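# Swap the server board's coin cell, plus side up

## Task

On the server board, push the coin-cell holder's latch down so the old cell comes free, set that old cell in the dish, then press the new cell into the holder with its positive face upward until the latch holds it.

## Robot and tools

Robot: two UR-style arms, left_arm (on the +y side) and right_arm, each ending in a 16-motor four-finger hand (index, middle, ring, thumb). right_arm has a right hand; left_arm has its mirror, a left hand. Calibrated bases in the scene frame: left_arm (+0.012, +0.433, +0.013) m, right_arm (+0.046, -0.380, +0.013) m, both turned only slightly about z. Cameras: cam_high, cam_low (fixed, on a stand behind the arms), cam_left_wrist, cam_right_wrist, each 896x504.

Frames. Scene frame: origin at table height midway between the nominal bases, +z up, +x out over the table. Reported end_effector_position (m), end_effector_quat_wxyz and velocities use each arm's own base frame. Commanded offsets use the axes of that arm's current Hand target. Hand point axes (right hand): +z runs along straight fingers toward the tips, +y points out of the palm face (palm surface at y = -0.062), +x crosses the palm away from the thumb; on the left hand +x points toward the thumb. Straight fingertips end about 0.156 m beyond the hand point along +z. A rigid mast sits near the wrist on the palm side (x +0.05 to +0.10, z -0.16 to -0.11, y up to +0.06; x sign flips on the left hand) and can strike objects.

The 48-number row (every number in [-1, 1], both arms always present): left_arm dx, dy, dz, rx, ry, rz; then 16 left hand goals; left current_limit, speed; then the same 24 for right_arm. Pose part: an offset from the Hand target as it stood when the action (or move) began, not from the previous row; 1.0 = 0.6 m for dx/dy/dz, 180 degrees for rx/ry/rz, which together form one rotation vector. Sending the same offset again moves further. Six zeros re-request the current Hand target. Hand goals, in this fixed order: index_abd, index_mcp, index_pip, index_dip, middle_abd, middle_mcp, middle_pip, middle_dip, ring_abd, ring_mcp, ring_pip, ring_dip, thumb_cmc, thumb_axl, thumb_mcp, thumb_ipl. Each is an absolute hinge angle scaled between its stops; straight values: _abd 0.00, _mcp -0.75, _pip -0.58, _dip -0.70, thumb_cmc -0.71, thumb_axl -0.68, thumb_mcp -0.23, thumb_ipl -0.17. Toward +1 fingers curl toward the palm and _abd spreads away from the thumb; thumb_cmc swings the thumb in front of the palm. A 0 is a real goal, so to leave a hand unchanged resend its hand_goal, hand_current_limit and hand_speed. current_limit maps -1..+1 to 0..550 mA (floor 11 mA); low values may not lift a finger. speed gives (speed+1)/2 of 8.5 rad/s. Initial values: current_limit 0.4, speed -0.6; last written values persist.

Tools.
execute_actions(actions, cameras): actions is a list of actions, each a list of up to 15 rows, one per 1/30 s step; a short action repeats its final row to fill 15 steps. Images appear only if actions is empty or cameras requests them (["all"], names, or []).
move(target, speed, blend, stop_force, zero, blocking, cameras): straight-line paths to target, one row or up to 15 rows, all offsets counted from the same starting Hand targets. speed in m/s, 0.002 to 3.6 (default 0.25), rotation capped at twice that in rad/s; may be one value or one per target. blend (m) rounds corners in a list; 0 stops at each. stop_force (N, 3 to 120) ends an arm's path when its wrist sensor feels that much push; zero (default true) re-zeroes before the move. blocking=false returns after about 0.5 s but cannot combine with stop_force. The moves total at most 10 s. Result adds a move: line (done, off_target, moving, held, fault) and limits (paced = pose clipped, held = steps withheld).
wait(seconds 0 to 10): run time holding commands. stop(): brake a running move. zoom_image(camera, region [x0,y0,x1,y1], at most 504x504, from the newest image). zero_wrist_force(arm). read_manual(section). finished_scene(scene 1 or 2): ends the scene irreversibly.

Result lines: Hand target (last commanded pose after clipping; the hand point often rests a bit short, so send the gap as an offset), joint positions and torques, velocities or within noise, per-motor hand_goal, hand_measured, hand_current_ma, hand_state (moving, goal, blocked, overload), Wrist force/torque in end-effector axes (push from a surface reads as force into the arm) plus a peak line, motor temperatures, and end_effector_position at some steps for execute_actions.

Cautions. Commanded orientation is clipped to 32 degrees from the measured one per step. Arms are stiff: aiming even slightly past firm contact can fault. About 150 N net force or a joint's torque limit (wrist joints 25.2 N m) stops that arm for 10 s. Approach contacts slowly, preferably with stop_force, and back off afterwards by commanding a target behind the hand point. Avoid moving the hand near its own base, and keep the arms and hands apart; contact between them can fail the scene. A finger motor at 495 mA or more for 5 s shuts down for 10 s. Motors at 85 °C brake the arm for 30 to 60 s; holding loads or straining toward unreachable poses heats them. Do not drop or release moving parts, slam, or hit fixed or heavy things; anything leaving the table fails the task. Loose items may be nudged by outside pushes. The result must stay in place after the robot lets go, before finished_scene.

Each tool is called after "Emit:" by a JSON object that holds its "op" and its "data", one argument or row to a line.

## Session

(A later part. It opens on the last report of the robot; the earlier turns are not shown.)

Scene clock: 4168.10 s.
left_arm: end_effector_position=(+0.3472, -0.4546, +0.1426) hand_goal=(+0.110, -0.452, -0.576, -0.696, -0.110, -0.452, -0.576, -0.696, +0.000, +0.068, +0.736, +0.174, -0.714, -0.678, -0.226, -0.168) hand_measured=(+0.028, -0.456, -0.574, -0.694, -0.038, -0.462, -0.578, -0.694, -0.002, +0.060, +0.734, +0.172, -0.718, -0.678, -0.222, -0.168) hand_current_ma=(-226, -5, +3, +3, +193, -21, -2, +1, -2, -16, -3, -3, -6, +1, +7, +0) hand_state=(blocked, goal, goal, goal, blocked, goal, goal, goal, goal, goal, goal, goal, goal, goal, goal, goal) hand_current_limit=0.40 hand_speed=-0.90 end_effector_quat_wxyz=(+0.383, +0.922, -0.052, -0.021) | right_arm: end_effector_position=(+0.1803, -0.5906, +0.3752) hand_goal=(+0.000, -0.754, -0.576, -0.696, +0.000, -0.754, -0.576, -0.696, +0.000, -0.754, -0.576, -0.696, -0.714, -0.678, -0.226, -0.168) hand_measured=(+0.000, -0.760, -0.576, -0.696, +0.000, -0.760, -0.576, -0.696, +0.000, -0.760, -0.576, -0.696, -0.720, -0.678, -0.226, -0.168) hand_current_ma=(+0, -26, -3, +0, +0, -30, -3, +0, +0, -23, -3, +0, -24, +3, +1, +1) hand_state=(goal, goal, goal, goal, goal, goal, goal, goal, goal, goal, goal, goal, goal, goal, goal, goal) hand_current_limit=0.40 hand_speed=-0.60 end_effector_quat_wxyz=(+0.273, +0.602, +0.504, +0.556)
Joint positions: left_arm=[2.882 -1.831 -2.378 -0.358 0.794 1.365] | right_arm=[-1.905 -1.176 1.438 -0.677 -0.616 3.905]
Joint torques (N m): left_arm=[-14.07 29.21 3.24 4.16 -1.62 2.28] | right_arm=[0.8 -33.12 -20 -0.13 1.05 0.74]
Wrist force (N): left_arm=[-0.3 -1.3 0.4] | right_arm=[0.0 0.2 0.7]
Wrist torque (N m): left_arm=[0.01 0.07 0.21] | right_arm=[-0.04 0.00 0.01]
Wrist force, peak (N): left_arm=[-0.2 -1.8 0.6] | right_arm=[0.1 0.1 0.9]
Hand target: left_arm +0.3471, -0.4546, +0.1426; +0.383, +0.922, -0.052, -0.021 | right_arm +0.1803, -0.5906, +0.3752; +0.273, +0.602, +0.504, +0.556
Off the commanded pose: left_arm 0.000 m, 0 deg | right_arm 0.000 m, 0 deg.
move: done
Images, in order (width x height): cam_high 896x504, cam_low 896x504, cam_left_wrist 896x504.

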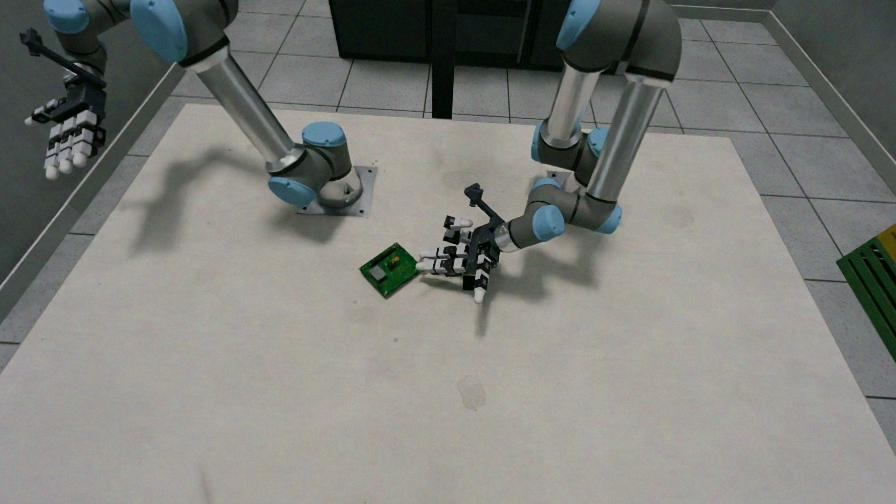

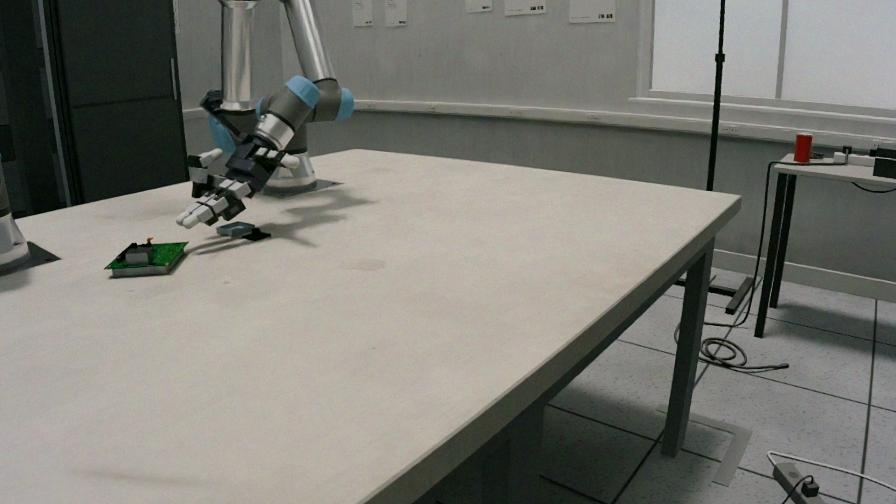

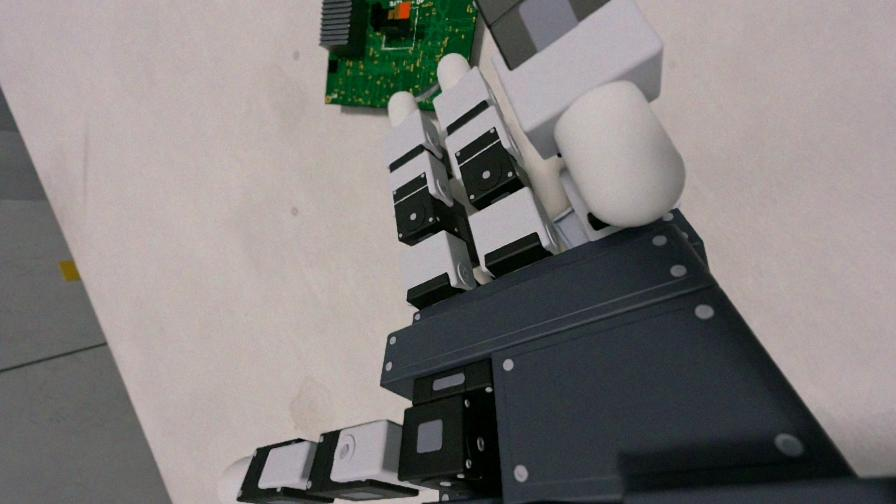

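Emit:
{"op": "move", "data": {
  "target": [-0.0018,-0.0298,0.035,0,0,0,0.11,-0.452,-0.576,-0.696,-0.11,-0.452,-0.576,-0.696,0,0.068,0.737,0.174,-0.714,-0.678,-0.226,-0.168,0.4,-0.9,0,0,0,0,0,0,0,-0.754,-0.576,-0.696,0,-0.754,-0.576,-0.696,0,-0.754,-0.576,-0.696,-0.714,-0.678,-0.226,-0.168,0.4,-0.6],
  "speed": 0.06,
  "cameras": ["cam_left_wrist","cam_high","cam_low"]
}}

Emit:
{"op": "zoom_image", "data": {
  "camera": "cam_low",
  "region": [160, 200, 220, 250]
}}

Emit:
{"op": "zoom_image", "data": {
  "camera": "cam_high",
  "region": [395, 235, 445, 285]
}}

Emit:
{"op": "zoom_image", "data": {
  "camera": "cam_left_wrist",
  "region": [380, 40, 480, 130]
}}

Scene clock: 4226.73 s.
left_arm: end_effector_position=(+0.3456, -0.4568, +0.1150) hand_goal=(+0.110, -0.452, -0.576, -0.696, -0.110, -0.452, -0.576, -0.696, +0.000, +0.068, +0.736, +0.174, -0.714, -0.678, -0.226, -0.168) hand_measured=(+0.028, -0.456, -0.574, -0.694, -0.038, -0.462, -0.578, -0.694, -0.002, +0.060, +0.734, +0.172, -0.718, -0.678, -0.222, -0.168) hand_current_ma=(-226, -6, +2, +3, +193, -22, -2, +1, -2, -16, -3, -3, -6, +1, +7, +0) hand_state=(blocked, goal, goal, goal, blocked, goal, goal, goal, goal, goal, goal, goal, goal, goal, goal, goal) hand_current_limit=0.40 hand_speed=-0.90 end_effector_quat_wxyz=(+0.383, +0.922, -0.052, -0.021) | right_arm: end_effector_position=(+0.1803, -0.5906, +0.3752) hand_goal=(+0.000, -0.754, -0.576, -0.696, +0.000, -0.754, -0.576, -0.696, +0.000, -0.754, -0.576, -0.696, -0.714, -0.678, -0.226, -0.168) hand_measured=(+0.000, -0.760, -0.576, -0.696, +0.000, -0.760, -0.576, -0.696, +0.000, -0.760, -0.576, -0.696, -0.720, -0.678, -0.226, -0.168) hand_current_ma=(+0, -26, -3, +0, +0, -30, -3, +0, +0, -23, -3, +0, -24, +3, +1, +1) hand_state=(goal, goal, goal, goal, goal, goal, goal, goal, goal, goal, goal, goal, goal, goal, goal, goal) hand_current_limit=0.40 hand_speed=-0.60 end_effector_quat_wxyz=(+0.273, +0.602, +0.504, +0.556)
Joint positions: left_arm=[2.876 -1.917 -2.391 -0.253 0.795 1.356] | right_arm=[-1.905 -1.176 1.438 -0.677 -0.616 3.905]
Joint torques (N m): left_arm=[-2.36 23.56 21.52 3.14 -2.08 0.51] | right_arm=[0.61 -34.48 -20.59 -0.03 0.93 0.51]
Wrist force (N): left_arm=[-0.6 -1.3 0.0] | right_arm=[0.1 0.1 0.6]
Wrist torque (N m): left_arm=[0.04 0.11 0.23] | right_arm=[-0.03 -0.01 0.02]
Wrist force, peak (N): left_arm=[-0.2 -1.7 0.4] | right_arm=[0.3 0.2 0.8]
Hand target: left_arm +0.3458, -0.4568, +0.1151; +0.383, +0.922, -0.052, -0.021 | right_arm +0.1803, -0.5906, +0.3752; +0.273, +0.602, +0.504, +0.556
Off the commanded pose: left_arm 0.000 m, 0 deg | right_arm 0.000 m, 0 deg.
move: done
Images, in order (width x height): cam_high 896x504, cam_low 896x504, cam_left_wrist 896x504.

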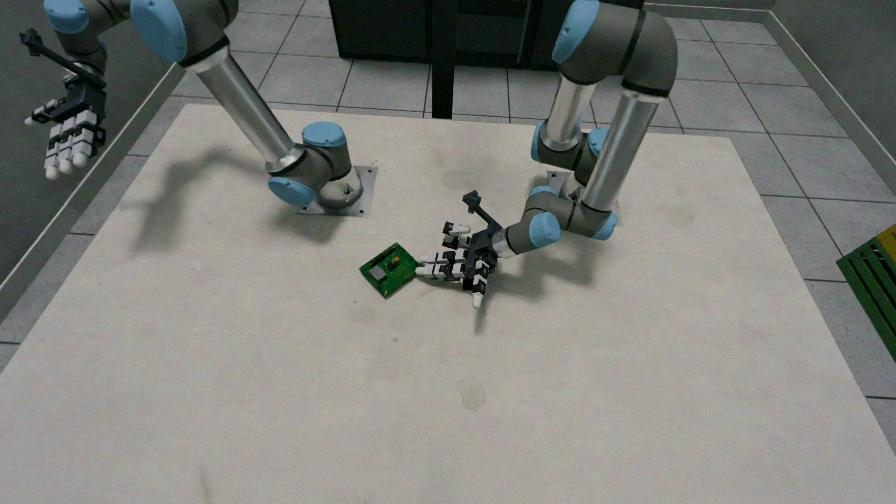

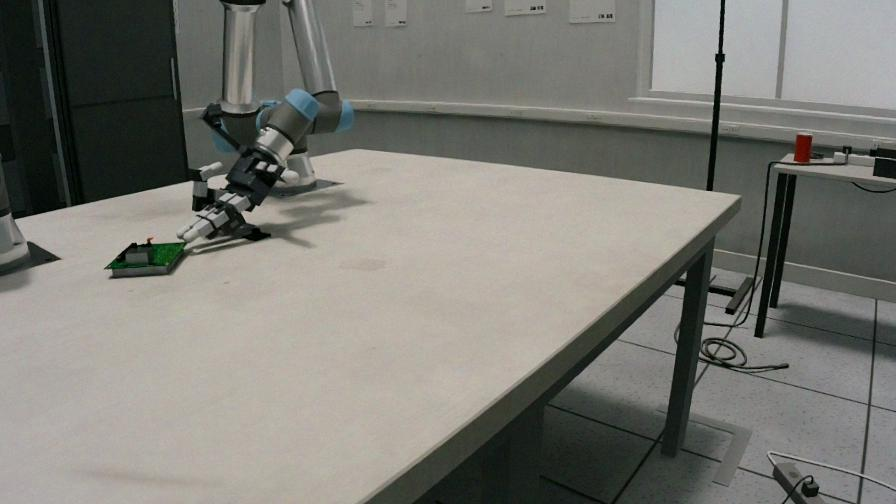

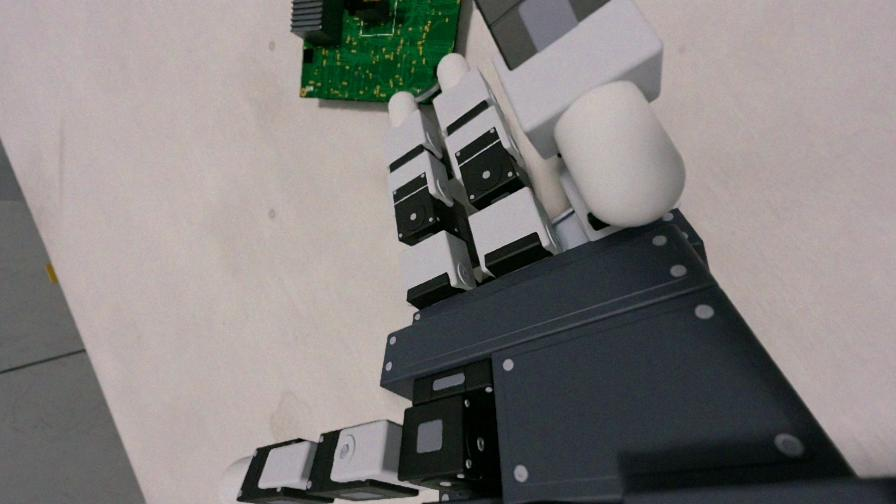

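Scaled by 8.400 from the camera's 896x504 image, which has a finer 1280x720 frame.

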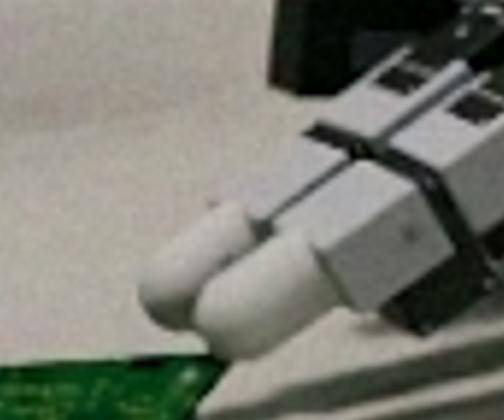

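Scaled by 10.080 from the camera's 896x504 image, which has a finer 1280x720 frame.

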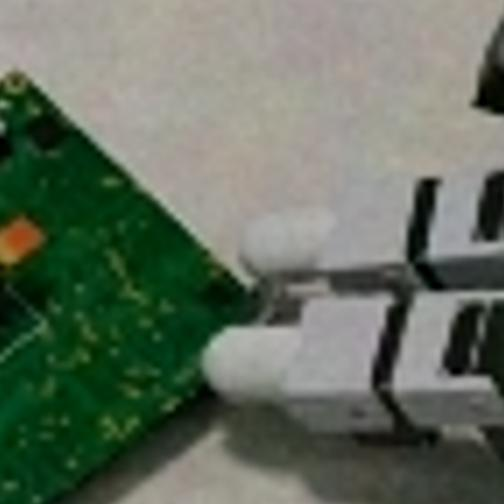

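Scaled by 5.040 from the camera's 896x504 image, which has a finer 1280x720 frame.

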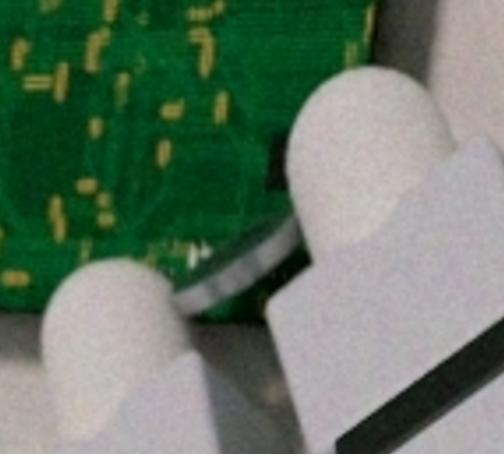

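Emit:
{"op": "move", "data": {
  "target": [0,-0.0018,0.0065,0,0,0,0.11,-0.452,-0.576,-0.696,-0.11,-0.452,-0.576,-0.696,0,0.068,0.737,0.174,-0.714,-0.678,-0.226,-0.168,0.4,-0.9,0,0,0,0,0,0,0,-0.754,-0.576,-0.696,0,-0.754,-0.576,-0.696,0,-0.754,-0.576,-0.696,-0.714,-0.678,-0.226,-0.168,0.4,-0.6],
  "speed": 0.02,
  "stop_force": 3
}}

Emit:
{"op": "move", "data": {
  "target": [
    [0,-0.0032,-0.0004,0,0,0,0.11,-0.452,-0.576,-0.696,-0.11,-0.452,-0.576,-0.696,0,0.068,0.737,0.174,-0.714,-0.678,-0.226,-0.168,0.4,-0.9,0,0,0,0,0,0,0,-0.754,-0.576,-0.696,0,-0.754,-0.576,-0.696,0,-0.754,-0.576,-0.696,-0.714,-0.678,-0.226,-0.168,0.4,-0.6],
    [0,-0.0072,0.0004,0,0,0,0.11,-0.452,-0.576,-0.696,-0.11,-0.452,-0.576,-0.696,0,0.068,0.737,0.174,-0.714,-0.678,-0.226,-0.168,0.4,-0.9,0,0,0,0,0,0,0,-0.754,-0.576,-0.696,0,-0.754,-0.576,-0.696,0,-0.754,-0.576,-0.696,-0.714,-0.678,-0.226,-0.168,0.4,-0.6],
    [0,-0.0108,0.0024,0,0,0,0.11,-0.452,-0.576,-0.696,-0.11,-0.452,-0.576,-0.696,0,0.068,0.737,0.174,-0.714,-0.678,-0.226,-0.168,0.4,-0.9,0,0,0,0,0,0,0,-0.754,-0.576,-0.696,0,-0.754,-0.576,-0.696,0,-0.754,-0.576,-0.696,-0.714,-0.678,-0.226,-0.168,0.4,-0.6]
  ],
  "speed": 0.015,
  "stop_force": 6,
  "cameras": ["cam_left_wrist","cam_high","cam_low"]
}}

Emit:
{"op": "zoom_image", "data": {
  "camera": "cam_low",
  "region": [160, 200, 220, 250]
}}

Emit:
{"op": "zoom_image", "data": {
  "camera": "cam_high",
  "region": [395, 235, 445, 285]
}}

Emit:
{"op": "zoom_image", "data": {
  "camera": "cam_left_wrist",
  "region": [380, 40, 480, 130]
}}

Scene clock: 4242.20 s.
left_arm: end_effector_position=(+0.3455, -0.4588, +0.1116) hand_goal=(+0.110, -0.452, -0.576, -0.696, -0.110, -0.452, -0.576, -0.696, +0.000, +0.068, +0.736, +0.174, -0.714, -0.678, -0.226, -0.168) hand_measured=(+0.028, -0.456, -0.574, -0.694, -0.038, -0.462, -0.578, -0.694, -0.002, +0.060, +0.734, +0.172, -0.718, -0.678, -0.222, -0.168) hand_current_ma=(-226, -6, +2, +3, +193, -22, -2, +1, -2, -16, -3, -3, -6, +1, +7, +0) hand_state=(blocked, goal, goal, goal, blocked, goal, goal, goal, goal, goal, goal, goal, goal, goal, goal, goal) hand_current_limit=0.40 hand_speed=-0.90 end_effector_quat_wxyz=(+0.383, +0.922, -0.053, -0.021) | right_arm: end_effector_position=(+0.1803, -0.5906, +0.3752) hand_goal=(+0.000, -0.754, -0.576, -0.696, +0.000, -0.754, -0.576, -0.696, +0.000, -0.754, -0.576, -0.696, -0.714, -0.678, -0.226, -0.168) hand_measured=(+0.000, -0.760, -0.576, -0.696, +0.000, -0.760, -0.576, -0.696, +0.000, -0.760, -0.576, -0.696, -0.720, -0.678, -0.226, -0.168) hand_current_ma=(+0, -26, -3, +0, +0, -30, -3, +0, +0, -23, -3, +0, -24, +3, +1, +1) hand_state=(goal, goal, goal, goal, goal, goal, goal, goal, goal, goal, goal, goal, goal, goal, goal, goal) hand_current_limit=0.40 hand_speed=-0.60 end_effector_quat_wxyz=(+0.273, +0.602, +0.504, +0.556)
Joint positions: left_arm=[2.871 -1.931 -2.389 -0.235 0.796 1.35] | right_arm=[-1.905 -1.176 1.438 -0.677 -0.616 3.905]
Joint torques (N m): left_arm=[9.82 34.17 12.9 1.5 -1.14 2.15] | right_arm=[0.98 -33.93 -20.38 -0.12 0.92 0.5]
Wrist force (N): left_arm=[-0.4 -1.1 0.0] | right_arm=[0.2 0.2 0.6]
Wrist torque (N m): left_arm=[0.06 0.08 0.25] | right_arm=[-0.02 -0.02 0.03]
Wrist force, peak (N): left_arm=[-0.5 -1.4 0.4] | right_arm=[0.0 -0.1 0.9]
Hand target: left_arm +0.3456, -0.4588, +0.1115; +0.383, +0.922, -0.052, -0.021 | right_arm +0.1803, -0.5906, +0.3752; +0.273, +0.602, +0.504, +0.556
Off the commanded pose: left_arm 0.000 m, 0 deg | right_arm 0.000 m, 0 deg.
move: done

Scene clock: 4243.67 s.
left_arm: end_effector_position=(+0.3460, -0.4552, +0.1059) hand_goal=(+0.110, -0.452, -0.576, -0.696, -0.110, -0.452, -0.576, -0.696, +0.000, +0.068, +0.736, +0.174, -0.714, -0.678, -0.226, -0.168) hand_measured=(+0.028, -0.452, -0.572, -0.694, -0.038, -0.458, -0.576, -0.694, -0.002, +0.060, +0.734, +0.172, -0.718, -0.678, -0.222, -0.168) hand_current_ma=(-226, +1, +4, +3, +193, -10, +0, +1, -2, -16, -3, -3, -6, +1, +7, +0) hand_state=(blocked, goal, goal, goal, blocked, goal, goal, goal, goal, goal, goal, goal, goal, goal, goal, goal) hand_current_limit=0.40 hand_speed=-0.90 end_effector_quat_wxyz=(+0.383, +0.922, -0.052, -0.021) | right_arm: end_effector_position=(+0.1803, -0.5906, +0.3752) hand_goal=(+0.000, -0.754, -0.576, -0.696, +0.000, -0.754, -0.576, -0.696, +0.000, -0.754, -0.576, -0.696, -0.714, -0.678, -0.226, -0.168) hand_measured=(+0.000, -0.760, -0.576, -0.696, +0.000, -0.760, -0.576, -0.696, +0.000, -0.760, -0.576, -0.696, -0.720, -0.678, -0.226, -0.168) hand_current_ma=(+0, -26, -3, +0, +0, -30, -3, +0, +0, -23, -3, +0, -24, +3, +1, +1) hand_state=(goal, goal, goal, goal, goal, goal, goal, goal, goal, goal, goal, goal, goal, goal, goal, goal) hand_current_limit=0.40 hand_speed=-0.60 end_effector_quat_wxyz=(+0.273, +0.602, +0.504, +0.556)
Joint positions: left_arm=[2.88 -1.944 -2.395 -0.225 0.795 1.362] | right_arm=[-1.905 -1.176 1.438 -0.677 -0.616 3.905]
Joint torques (N m): left_arm=[-13.39 34.16 21.18 1.53 -2.13 -1.96] | right_arm=[1.08 -33.49 -20.71 -0.22 0.94 0.67]
Wrist force (N): left_arm=[-0.3 -1.0 0.2] | right_arm=[0.2 0.2 0.6]
Wrist torque (N m): left_arm=[0.00 0.10 0.04] | right_arm=[-0.02 -0.02 0.03]
Wrist force, peak (N): left_arm=[-0.2 -0.9 -1.6] | right_arm=[0.0 0.4 0.8]
Hand target: left_arm +0.3460, -0.4552, +0.1059; +0.383, +0.922, -0.052, -0.021 | right_arm +0.1803, -0.5906, +0.3752; +0.273, +0.602, +0.504, +0.556
Off the commanded pose: left_arm 0.000 m, 0 deg | right_arm 0.000 m, 0 deg.
move: done
Images, in order (width x height): cam_high 896x504, cam_low 896x504, cam_left_wrist 896x504.

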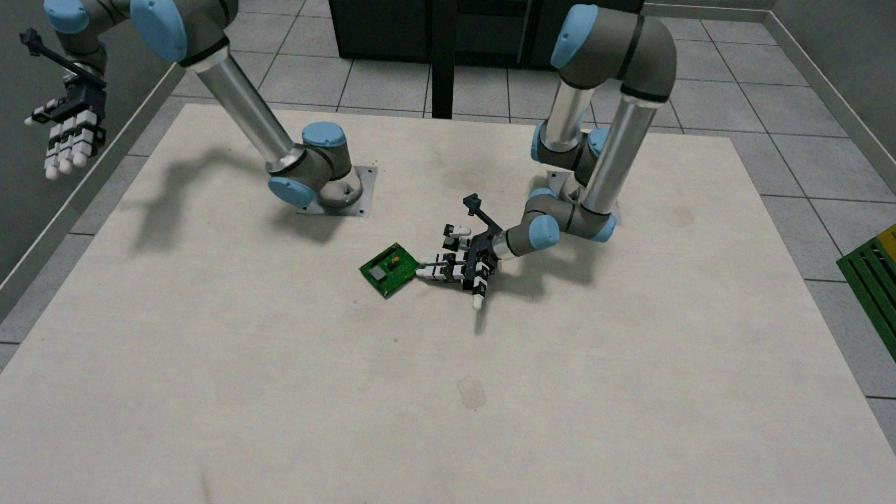

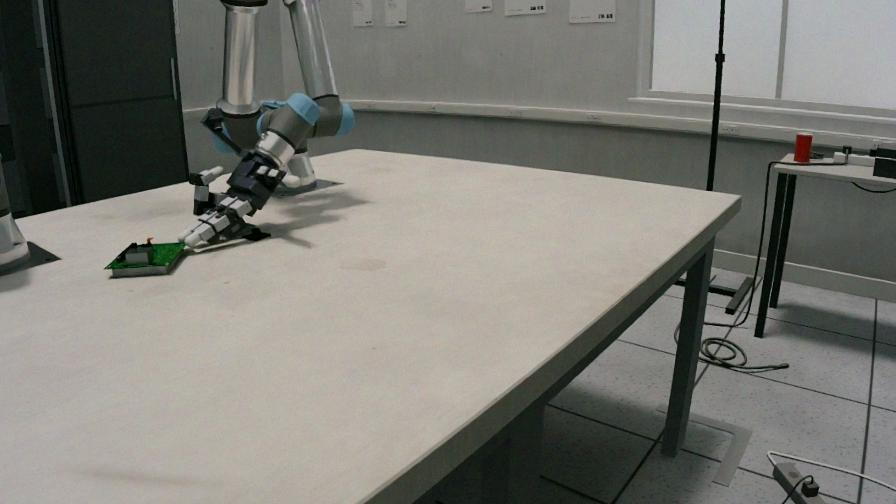

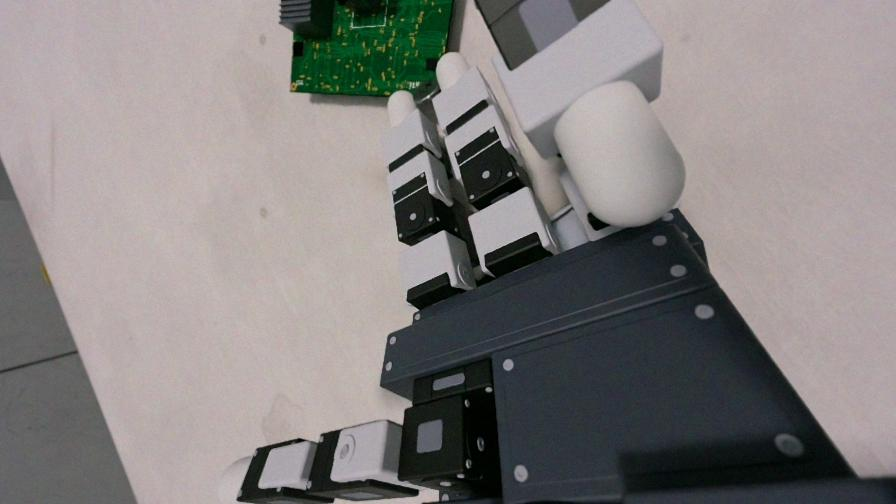

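Scaled by 8.400 from the camera's 896x504 image, which has a finer 1280x720 frame.

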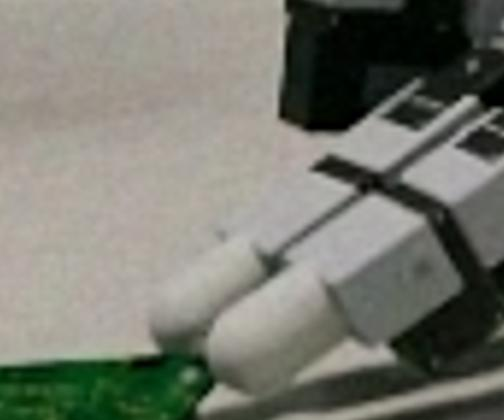

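Scaled by 10.080 from the camera's 896x504 image, which has a finer 1280x720 frame.

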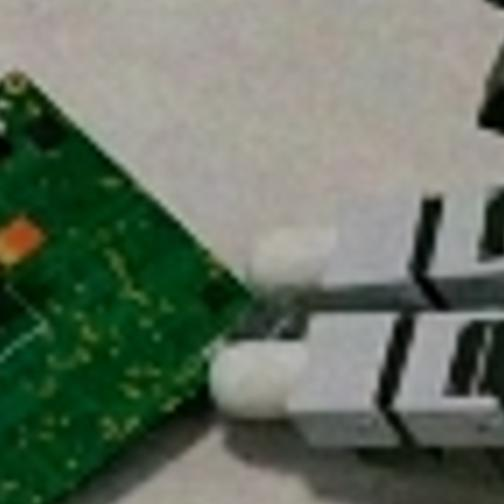

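Scaled by 5.040 from the camera's 896x504 image, which has a finer 1280x720 frame.

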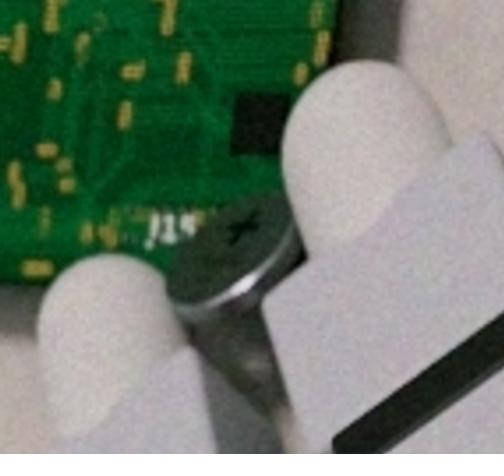

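Emit:
{"op": "move", "data": {
  "target": [0,-0.0024,0.0018,0,0,0,0.11,-0.452,-0.576,-0.696,-0.11,-0.452,-0.576,-0.696,0,0.068,0.737,0.174,-0.714,-0.678,-0.226,-0.168,0.4,-0.9,0,0,0,0,0,0,0,-0.754,-0.576,-0.696,0,-0.754,-0.576,-0.696,0,-0.754,-0.576,-0.696,-0.714,-0.678,-0.226,-0.168,0.4,-0.6],
  "speed": 0.01,
  "stop_force": 4,
  "cameras": ["cam_left_wrist","cam_high","cam_low"]
}}

Emit:
{"op": "zoom_image", "data": {
  "camera": "cam_low",
  "region": [160, 200, 220, 250]
}}

Emit:
{"op": "zoom_image", "data": {
  "camera": "cam_left_wrist",
  "region": [380, 40, 480, 130]
}}

Scene clock: 4272.27 s.
left_arm: end_effector_position=(+0.3460, -0.4550, +0.1041) hand_goal=(+0.110, -0.452, -0.576, -0.696, -0.110, -0.452, -0.576, -0.696, +0.000, +0.068, +0.736, +0.174, -0.714, -0.678, -0.226, -0.168) hand_measured=(+0.028, -0.446, -0.570, -0.694, -0.038, -0.456, -0.576, -0.694, -0.002, +0.060, +0.734, +0.172, -0.718, -0.678, -0.222, -0.168) hand_current_ma=(-226, +10, +10, +3, +193, -7, +0, +1, -2, -16, -3, -3, -6, +1, +7, +0) hand_state=(blocked, goal, goal, goal, blocked, goal, goal, goal, goal, goal, goal, goal, goal, goal, goal, goal) hand_current_limit=0.40 hand_speed=-0.90 end_effector_quat_wxyz=(+0.383, +0.922, -0.052, -0.021) | right_arm: end_effector_position=(+0.1803, -0.5906, +0.3752) hand_goal=(+0.000, -0.754, -0.576, -0.696, +0.000, -0.754, -0.576, -0.696, +0.000, -0.754, -0.576, -0.696, -0.714, -0.678, -0.226, -0.168) hand_measured=(+0.000, -0.760, -0.576, -0.696, +0.000, -0.760, -0.576, -0.696, +0.000, -0.760, -0.576, -0.696, -0.720, -0.678, -0.226, -0.168) hand_current_ma=(+0, -26, -3, +0, +0, -30, -3, +0, +0, -23, -3, +0, -24, +3, +1, +1) hand_state=(goal, goal, goal, goal, goal, goal, goal, goal, goal, goal, goal, goal, goal, goal, goal, goal) hand_current_limit=0.40 hand_speed=-0.60 end_effector_quat_wxyz=(+0.273, +0.602, +0.504, +0.556)
Joint positions: left_arm=[2.88 -1.95 -2.396 -0.219 0.795 1.363] | right_arm=[-1.905 -1.176 1.438 -0.677 -0.616 3.905]
Joint torques (N m): left_arm=[11.1 29.88 0.7 1.6 -2.85 1.34] | right_arm=[0.76 -34.4 -19.3 -0.15 0.97 0.55]
Wrist force (N): left_arm=[0.4 -1.5 -3.3] | right_arm=[-0.1 0.2 0.9]
Wrist torque (N m): left_arm=[0.13 0.03 0.09] | right_arm=[-0.05 0.01 0.00]
Wrist force, peak (N): left_arm=[-0.1 -1.7 -3.8] | right_arm=[0.1 0.0 1.0]
Hand target: left_arm +0.3460, -0.4550, +0.1042; +0.383, +0.922, -0.052, -0.021 | right_arm +0.1803, -0.5906, +0.3752; +0.273, +0.602, +0.504, +0.556
Off the commanded pose: left_arm 0.000 m, 0 deg | right_arm 0.000 m, 0 deg.
move: done
Images, in order (width x height): cam_high 896x504, cam_low 896x504, cam_left_wrist 896x504.

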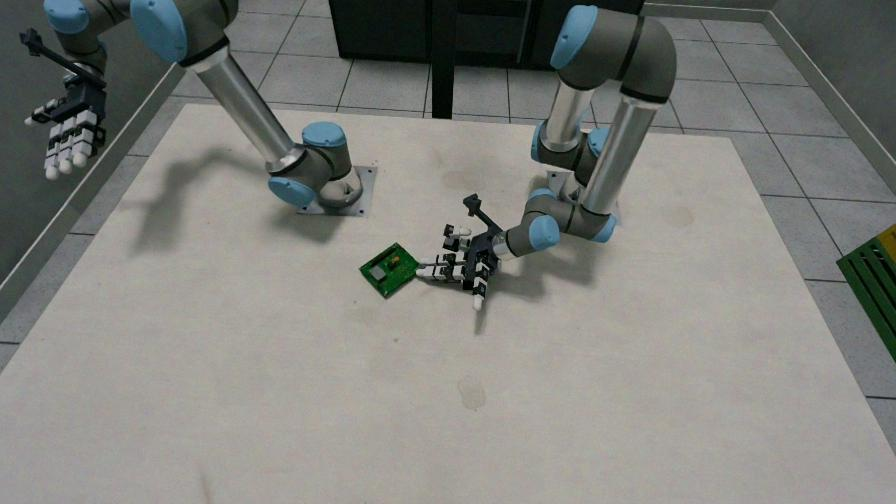

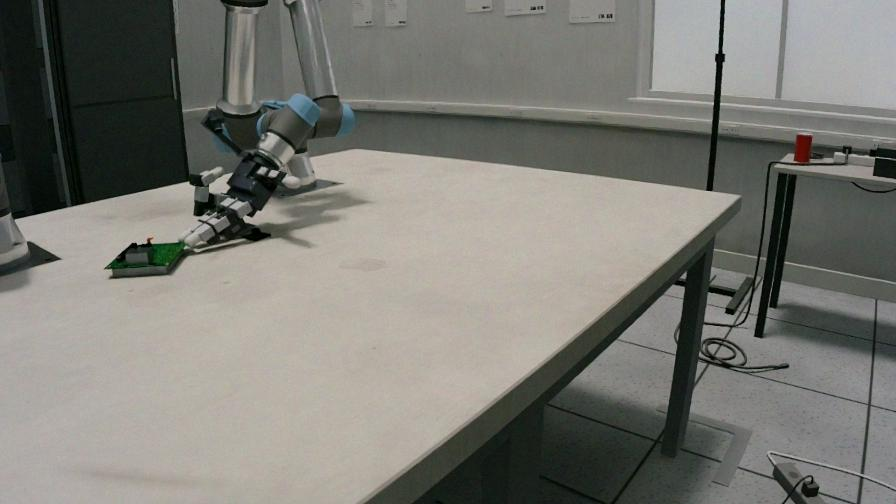

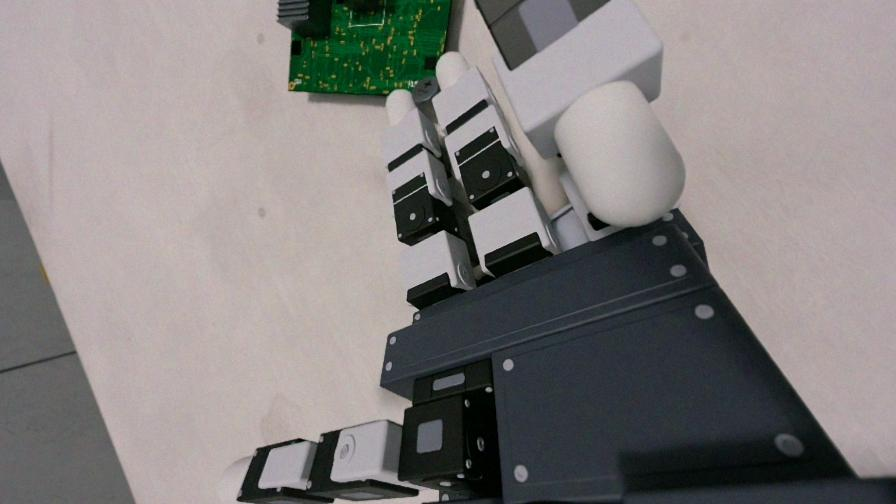

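Scaled by 8.400 from the camera's 896x504 image, which has a finer 1280x720 frame.

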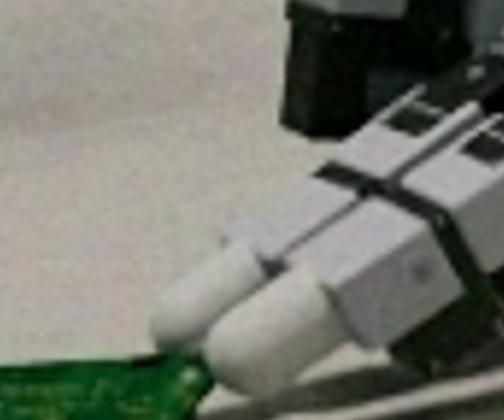

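Scaled by 5.040 from the camera's 896x504 image, which has a finer 1280x720 frame.

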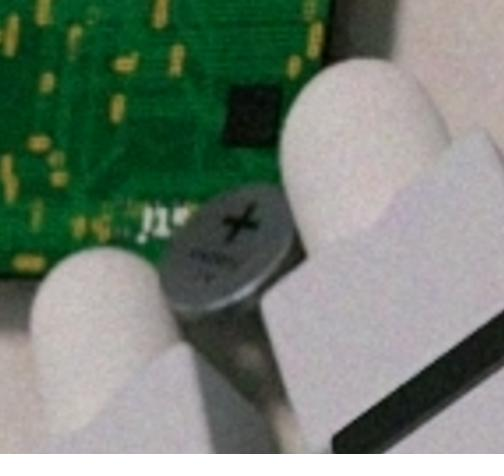

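Emit:
{"op": "move", "data": {
  "target": [0,0.0471,-0.0471,0,0,0,0.11,-0.452,-0.576,-0.696,-0.11,-0.452,-0.576,-0.696,0,0.068,0.737,0.174,-0.714,-0.678,-0.226,-0.168,0.4,-0.9,0,0,0,0,0,0,0,-0.754,-0.576,-0.696,0,-0.754,-0.576,-0.696,0,-0.754,-0.576,-0.696,-0.714,-0.678,-0.226,-0.168,0.4,-0.6],
  "speed": 0.06,
  "cameras": ["cam_left_wrist"]
}}

Emit:
{"op": "zoom_image", "data": {
  "camera": "cam_left_wrist",
  "region": [380, 40, 480, 130]
}}

Scene clock: 4303.07 s.
left_arm: end_effector_position=(+0.3461, -0.4549, +0.1442) hand_goal=(+0.110, -0.452, -0.576, -0.696, -0.110, -0.452, -0.576, -0.696, +0.000, +0.068, +0.736, +0.174, -0.714, -0.678, -0.226, -0.168) hand_measured=(+0.028, -0.454, -0.572, -0.694, -0.038, -0.464, -0.578, -0.696, -0.002, +0.060, +0.734, +0.172, -0.718, -0.678, -0.222, -0.168) hand_current_ma=(-226, -1, +7, +3, +191, -27, -3, +1, -2, -16, -3, -3, -7, +1, +7, +0) hand_state=(blocked, goal, goal, goal, blocked, goal, goal, goal, goal, goal, goal, goal, goal, goal, goal, goal) hand_current_limit=0.40 hand_speed=-0.90 end_effector_quat_wxyz=(+0.383, +0.922, -0.053, -0.021) | right_arm: end_effector_position=(+0.1803, -0.5906, +0.3752) hand_goal=(+0.000, -0.754, -0.576, -0.696, +0.000, -0.754, -0.576, -0.696, +0.000, -0.754, -0.576, -0.696, -0.714, -0.678, -0.226, -0.168) hand_measured=(+0.000, -0.760, -0.576, -0.696, +0.000, -0.760, -0.576, -0.696, +0.000, -0.760, -0.576, -0.696, -0.720, -0.678, -0.226, -0.168) hand_current_ma=(+0, -26, -3, +0, +0, -30, -3, +0, +0, -23, -3, +0, -24, +3, +1, +1) hand_state=(goal, goal, goal, goal, goal, goal, goal, goal, goal, goal, goal, goal, goal, goal, goal, goal) hand_current_limit=0.40 hand_speed=-0.60 end_effector_quat_wxyz=(+0.273, +0.602, +0.504, +0.556)
Joint positions: left_arm=[2.88 -1.825 -2.379 -0.361 0.794 1.363] | right_arm=[-1.905 -1.176 1.438 -0.677 -0.616 3.905]
Joint torques (N m): left_arm=[11.56 25.64 4.27 2.52 -0.07 1.11] | right_arm=[0.95 -34.1 -20.36 -0.05 0.85 0.56]
Wrist force (N): left_arm=[-0.2 -0.9 0.4] | right_arm=[0.1 0.0 0.4]
Wrist torque (N m): left_arm=[0.07 0.05 0.03] | right_arm=[-0.02 0.00 0.02]
Wrist force, peak (N): left_arm=[0.1 -1.7 -3.6] | right_arm=[0.0 0.4 0.9]
Hand target: left_arm +0.3460, -0.4549, +0.1441; +0.383, +0.922, -0.052, -0.021 | right_arm +0.1803, -0.5906, +0.3752; +0.273, +0.602, +0.504, +0.556
Off the commanded pose: left_arm 0.000 m, 0 deg | right_arm 0.000 m, 0 deg.
move: done
Images, in order (width x height): cam_left_wrist 896x504.

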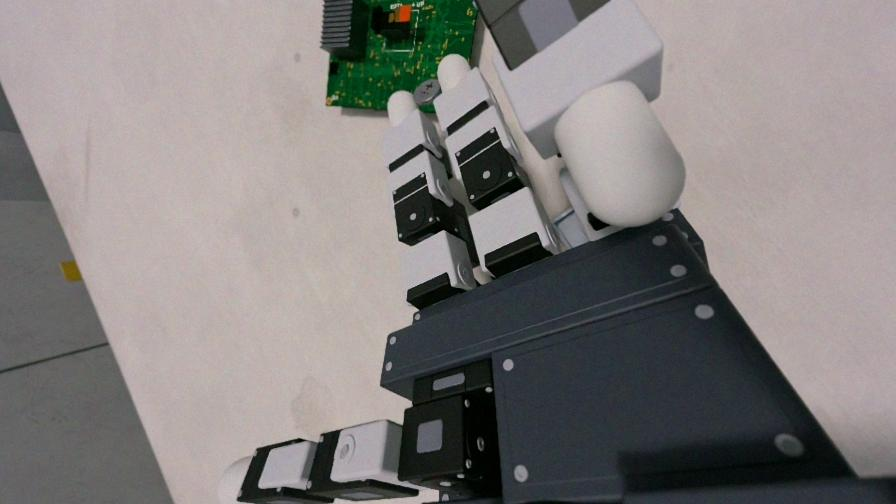

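Scaled by 5.040 from the camera's 896x504 image, which has a finer 1280x720 frame.

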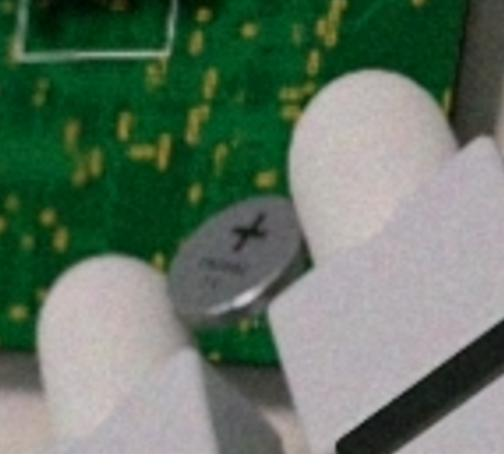

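Emit:
{"op": "move", "data": {
  "target": [0.0105,0.1771,0.1241,0.1299,0.1503,-0.2361,0.11,-0.452,-0.576,-0.696,-0.11,-0.452,-0.576,-0.696,0,0.068,0.737,0.174,-0.714,-0.678,-0.226,-0.168,0.4,-0.9,0,0,0,0,0,0,0,-0.754,-0.576,-0.696,0,-0.754,-0.576,-0.696,0,-0.754,-0.576,-0.696,-0.714,-0.678,-0.226,-0.168,0.4,-0.6],
  "speed": 0.2,
  "cameras": ["cam_left_wrist","cam_low","cam_high"]
}}

Emit:
{"op": "zoom_image", "data": {
  "camera": "cam_left_wrist",
  "region": [360, 20, 500, 130]
}}

Emit:
{"op": "zoom_image", "data": {
  "camera": "cam_low",
  "region": [120, 190, 190, 260]
}}

Scene clock: 4310.67 s.
left_arm: end_effector_position=(+0.3377, -0.5826, +0.1668) hand_goal=(+0.110, -0.452, -0.576, -0.696, -0.110, -0.452, -0.576, -0.696, +0.000, +0.068, +0.736, +0.174, -0.714, -0.678, -0.226, -0.168) hand_measured=(+0.028, -0.454, -0.572, -0.694, -0.038, -0.466, -0.578, -0.696, -0.002, +0.060, +0.734, +0.172, -0.718, -0.678, -0.222, -0.168) hand_current_ma=(-226, -2, +7, +3, +191, -28, -3, +0, -2, -16, -3, -3, -7, +1, +7, +0) hand_state=(blocked, goal, goal, goal, blocked, goal, goal, goal, goal, goal, goal, goal, goal, goal, goal, goal) hand_current_limit=0.40 hand_speed=-0.90 end_effector_quat_wxyz=(+0.162, +0.915, +0.365, +0.064) end_effector_velocity=(+0.000, +0.001, -0.001) end_effector_angular_velocity=(+0.000, +0.002, +0.005) | right_arm: end_effector_position=(+0.1803, -0.5906, +0.3752) hand_goal=(+0.000, -0.754, -0.576, -0.696, +0.000, -0.754, -0.576, -0.696, +0.000, -0.754, -0.576, -0.696, -0.714, -0.678, -0.226, -0.168) hand_measured=(+0.000, -0.760, -0.576, -0.696, +0.000, -0.760, -0.576, -0.696, +0.000, -0.760, -0.576, -0.696, -0.720, -0.678, -0.226, -0.168) hand_current_ma=(+0, -26, -3, +0, +0, -30, -3, +0, +0, -23, -3, +0, -24, +3, +1, +1) hand_state=(goal, goal, goal, goal, goal, goal, goal, goal, goal, goal, goal, goal, goal, goal, goal, goal) hand_current_limit=0.40 hand_speed=-0.60 end_effector_quat_wxyz=(+0.273, +0.602, +0.504, +0.556)
Joint positions: left_arm=[2.24 -1.848 -1.992 -0.523 1.6 -0.085] | right_arm=[-1.905 -1.176 1.438 -0.677 -0.616 3.905]
Joint velocities: left_arm=[0 0 0 -0.001 0.001 -0.006] | right_arm=[within noise]
Joint torques (N m): left_arm=[5.83 36.91 26.05 1.93 1.13 -1.64] | right_arm=[1.35 -33.99 -20.12 -0.07 0.97 0.59]
Wrist force (N): left_arm=[-0.3 -0.6 0.4] | right_arm=[-0.1 0.0 0.6]
Wrist torque (N m): left_arm=[0.04 0.05 0.00] | right_arm=[-0.05 0.01 0.00]
Wrist force, peak (N): left_arm=[0.2 -2.0 -0.2] | right_arm=[0.2 -0.1 1.1]
Hand target: left_arm +0.3378, -0.5825, +0.1669; +0.162, +0.914, +0.365, +0.064 | right_arm +0.1803, -0.5906, +0.3752; +0.273, +0.602, +0.504, +0.556
Off the commanded pose: left_arm 0.000 m, 0 deg | right_arm 0.000 m, 0 deg.
move: done
Images, in order (width x height): cam_high 896x504, cam_low 896x504, cam_left_wrist 896x504.

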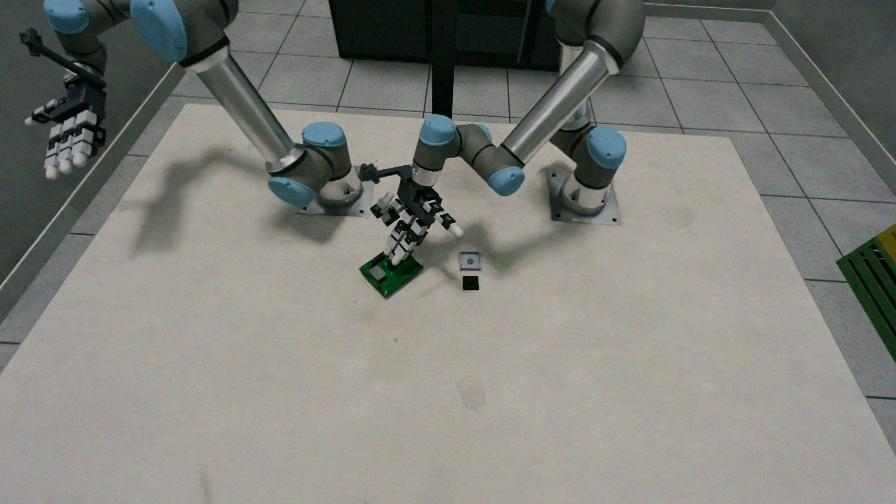

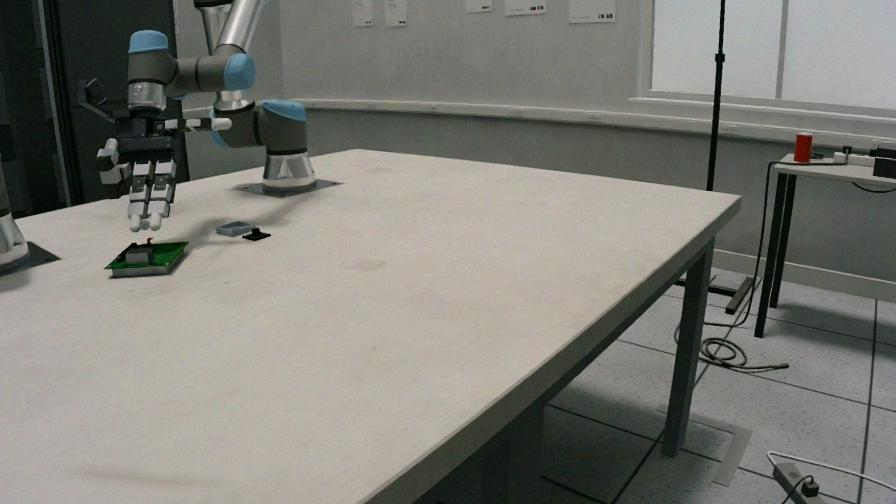

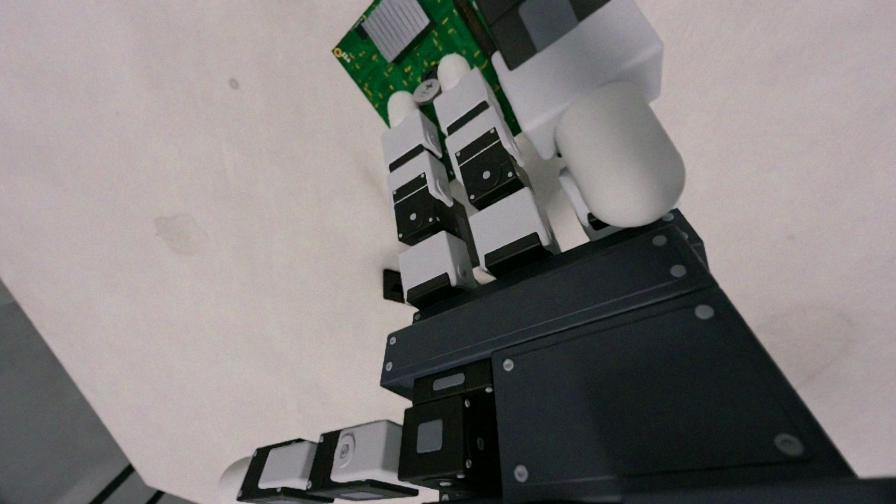

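Scaled by 3.600 from the camera's 896x504 image, which has a finer 1280x720 frame.

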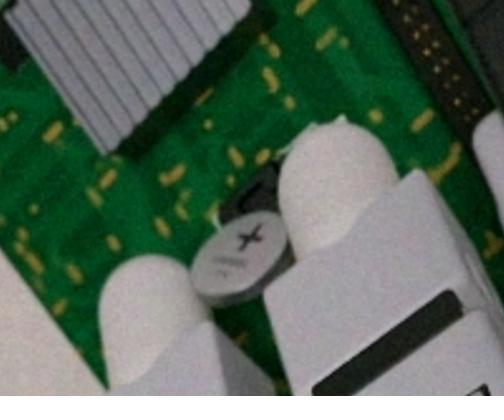

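Scaled by 7.200 from the camera's 896x504 image, which has a finer 1280x720 frame.

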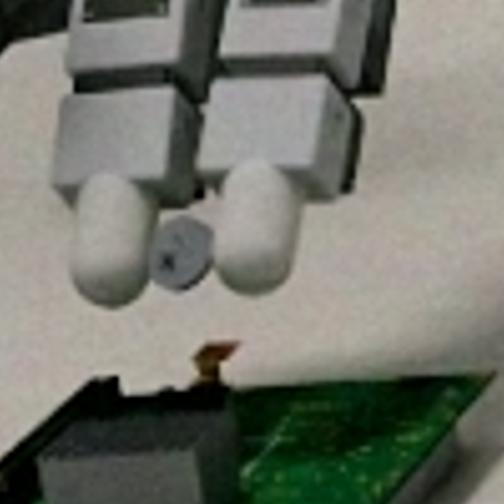

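Emit:
{"op": "zoom_image", "data": {
  "camera": "cam_left_wrist",
  "region": [400, 30, 480, 110]
}}

Emit:
{"op": "zoom_image", "data": {
  "camera": "cam_low",
  "region": [125, 215, 165, 255]
}}

Scaled by 6.300 from the camera's 896x504 image, which has a finer 1280x720 frame.

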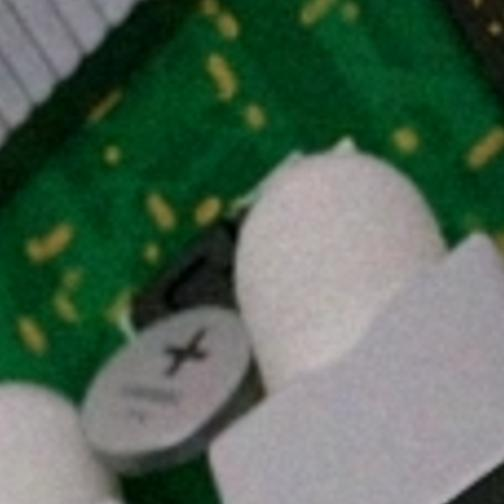

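Scaled by 12.600 from the camera's 896x504 image, which has a finer 1280x720 frame.

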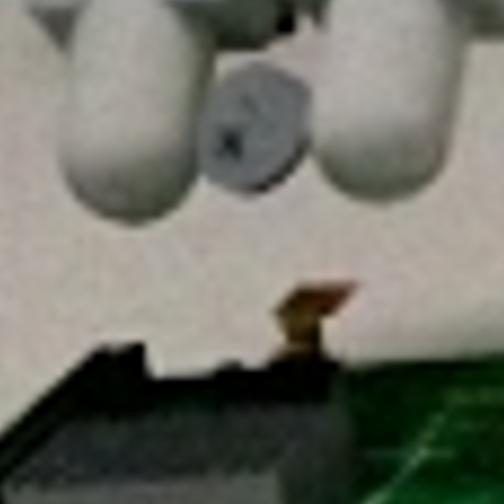

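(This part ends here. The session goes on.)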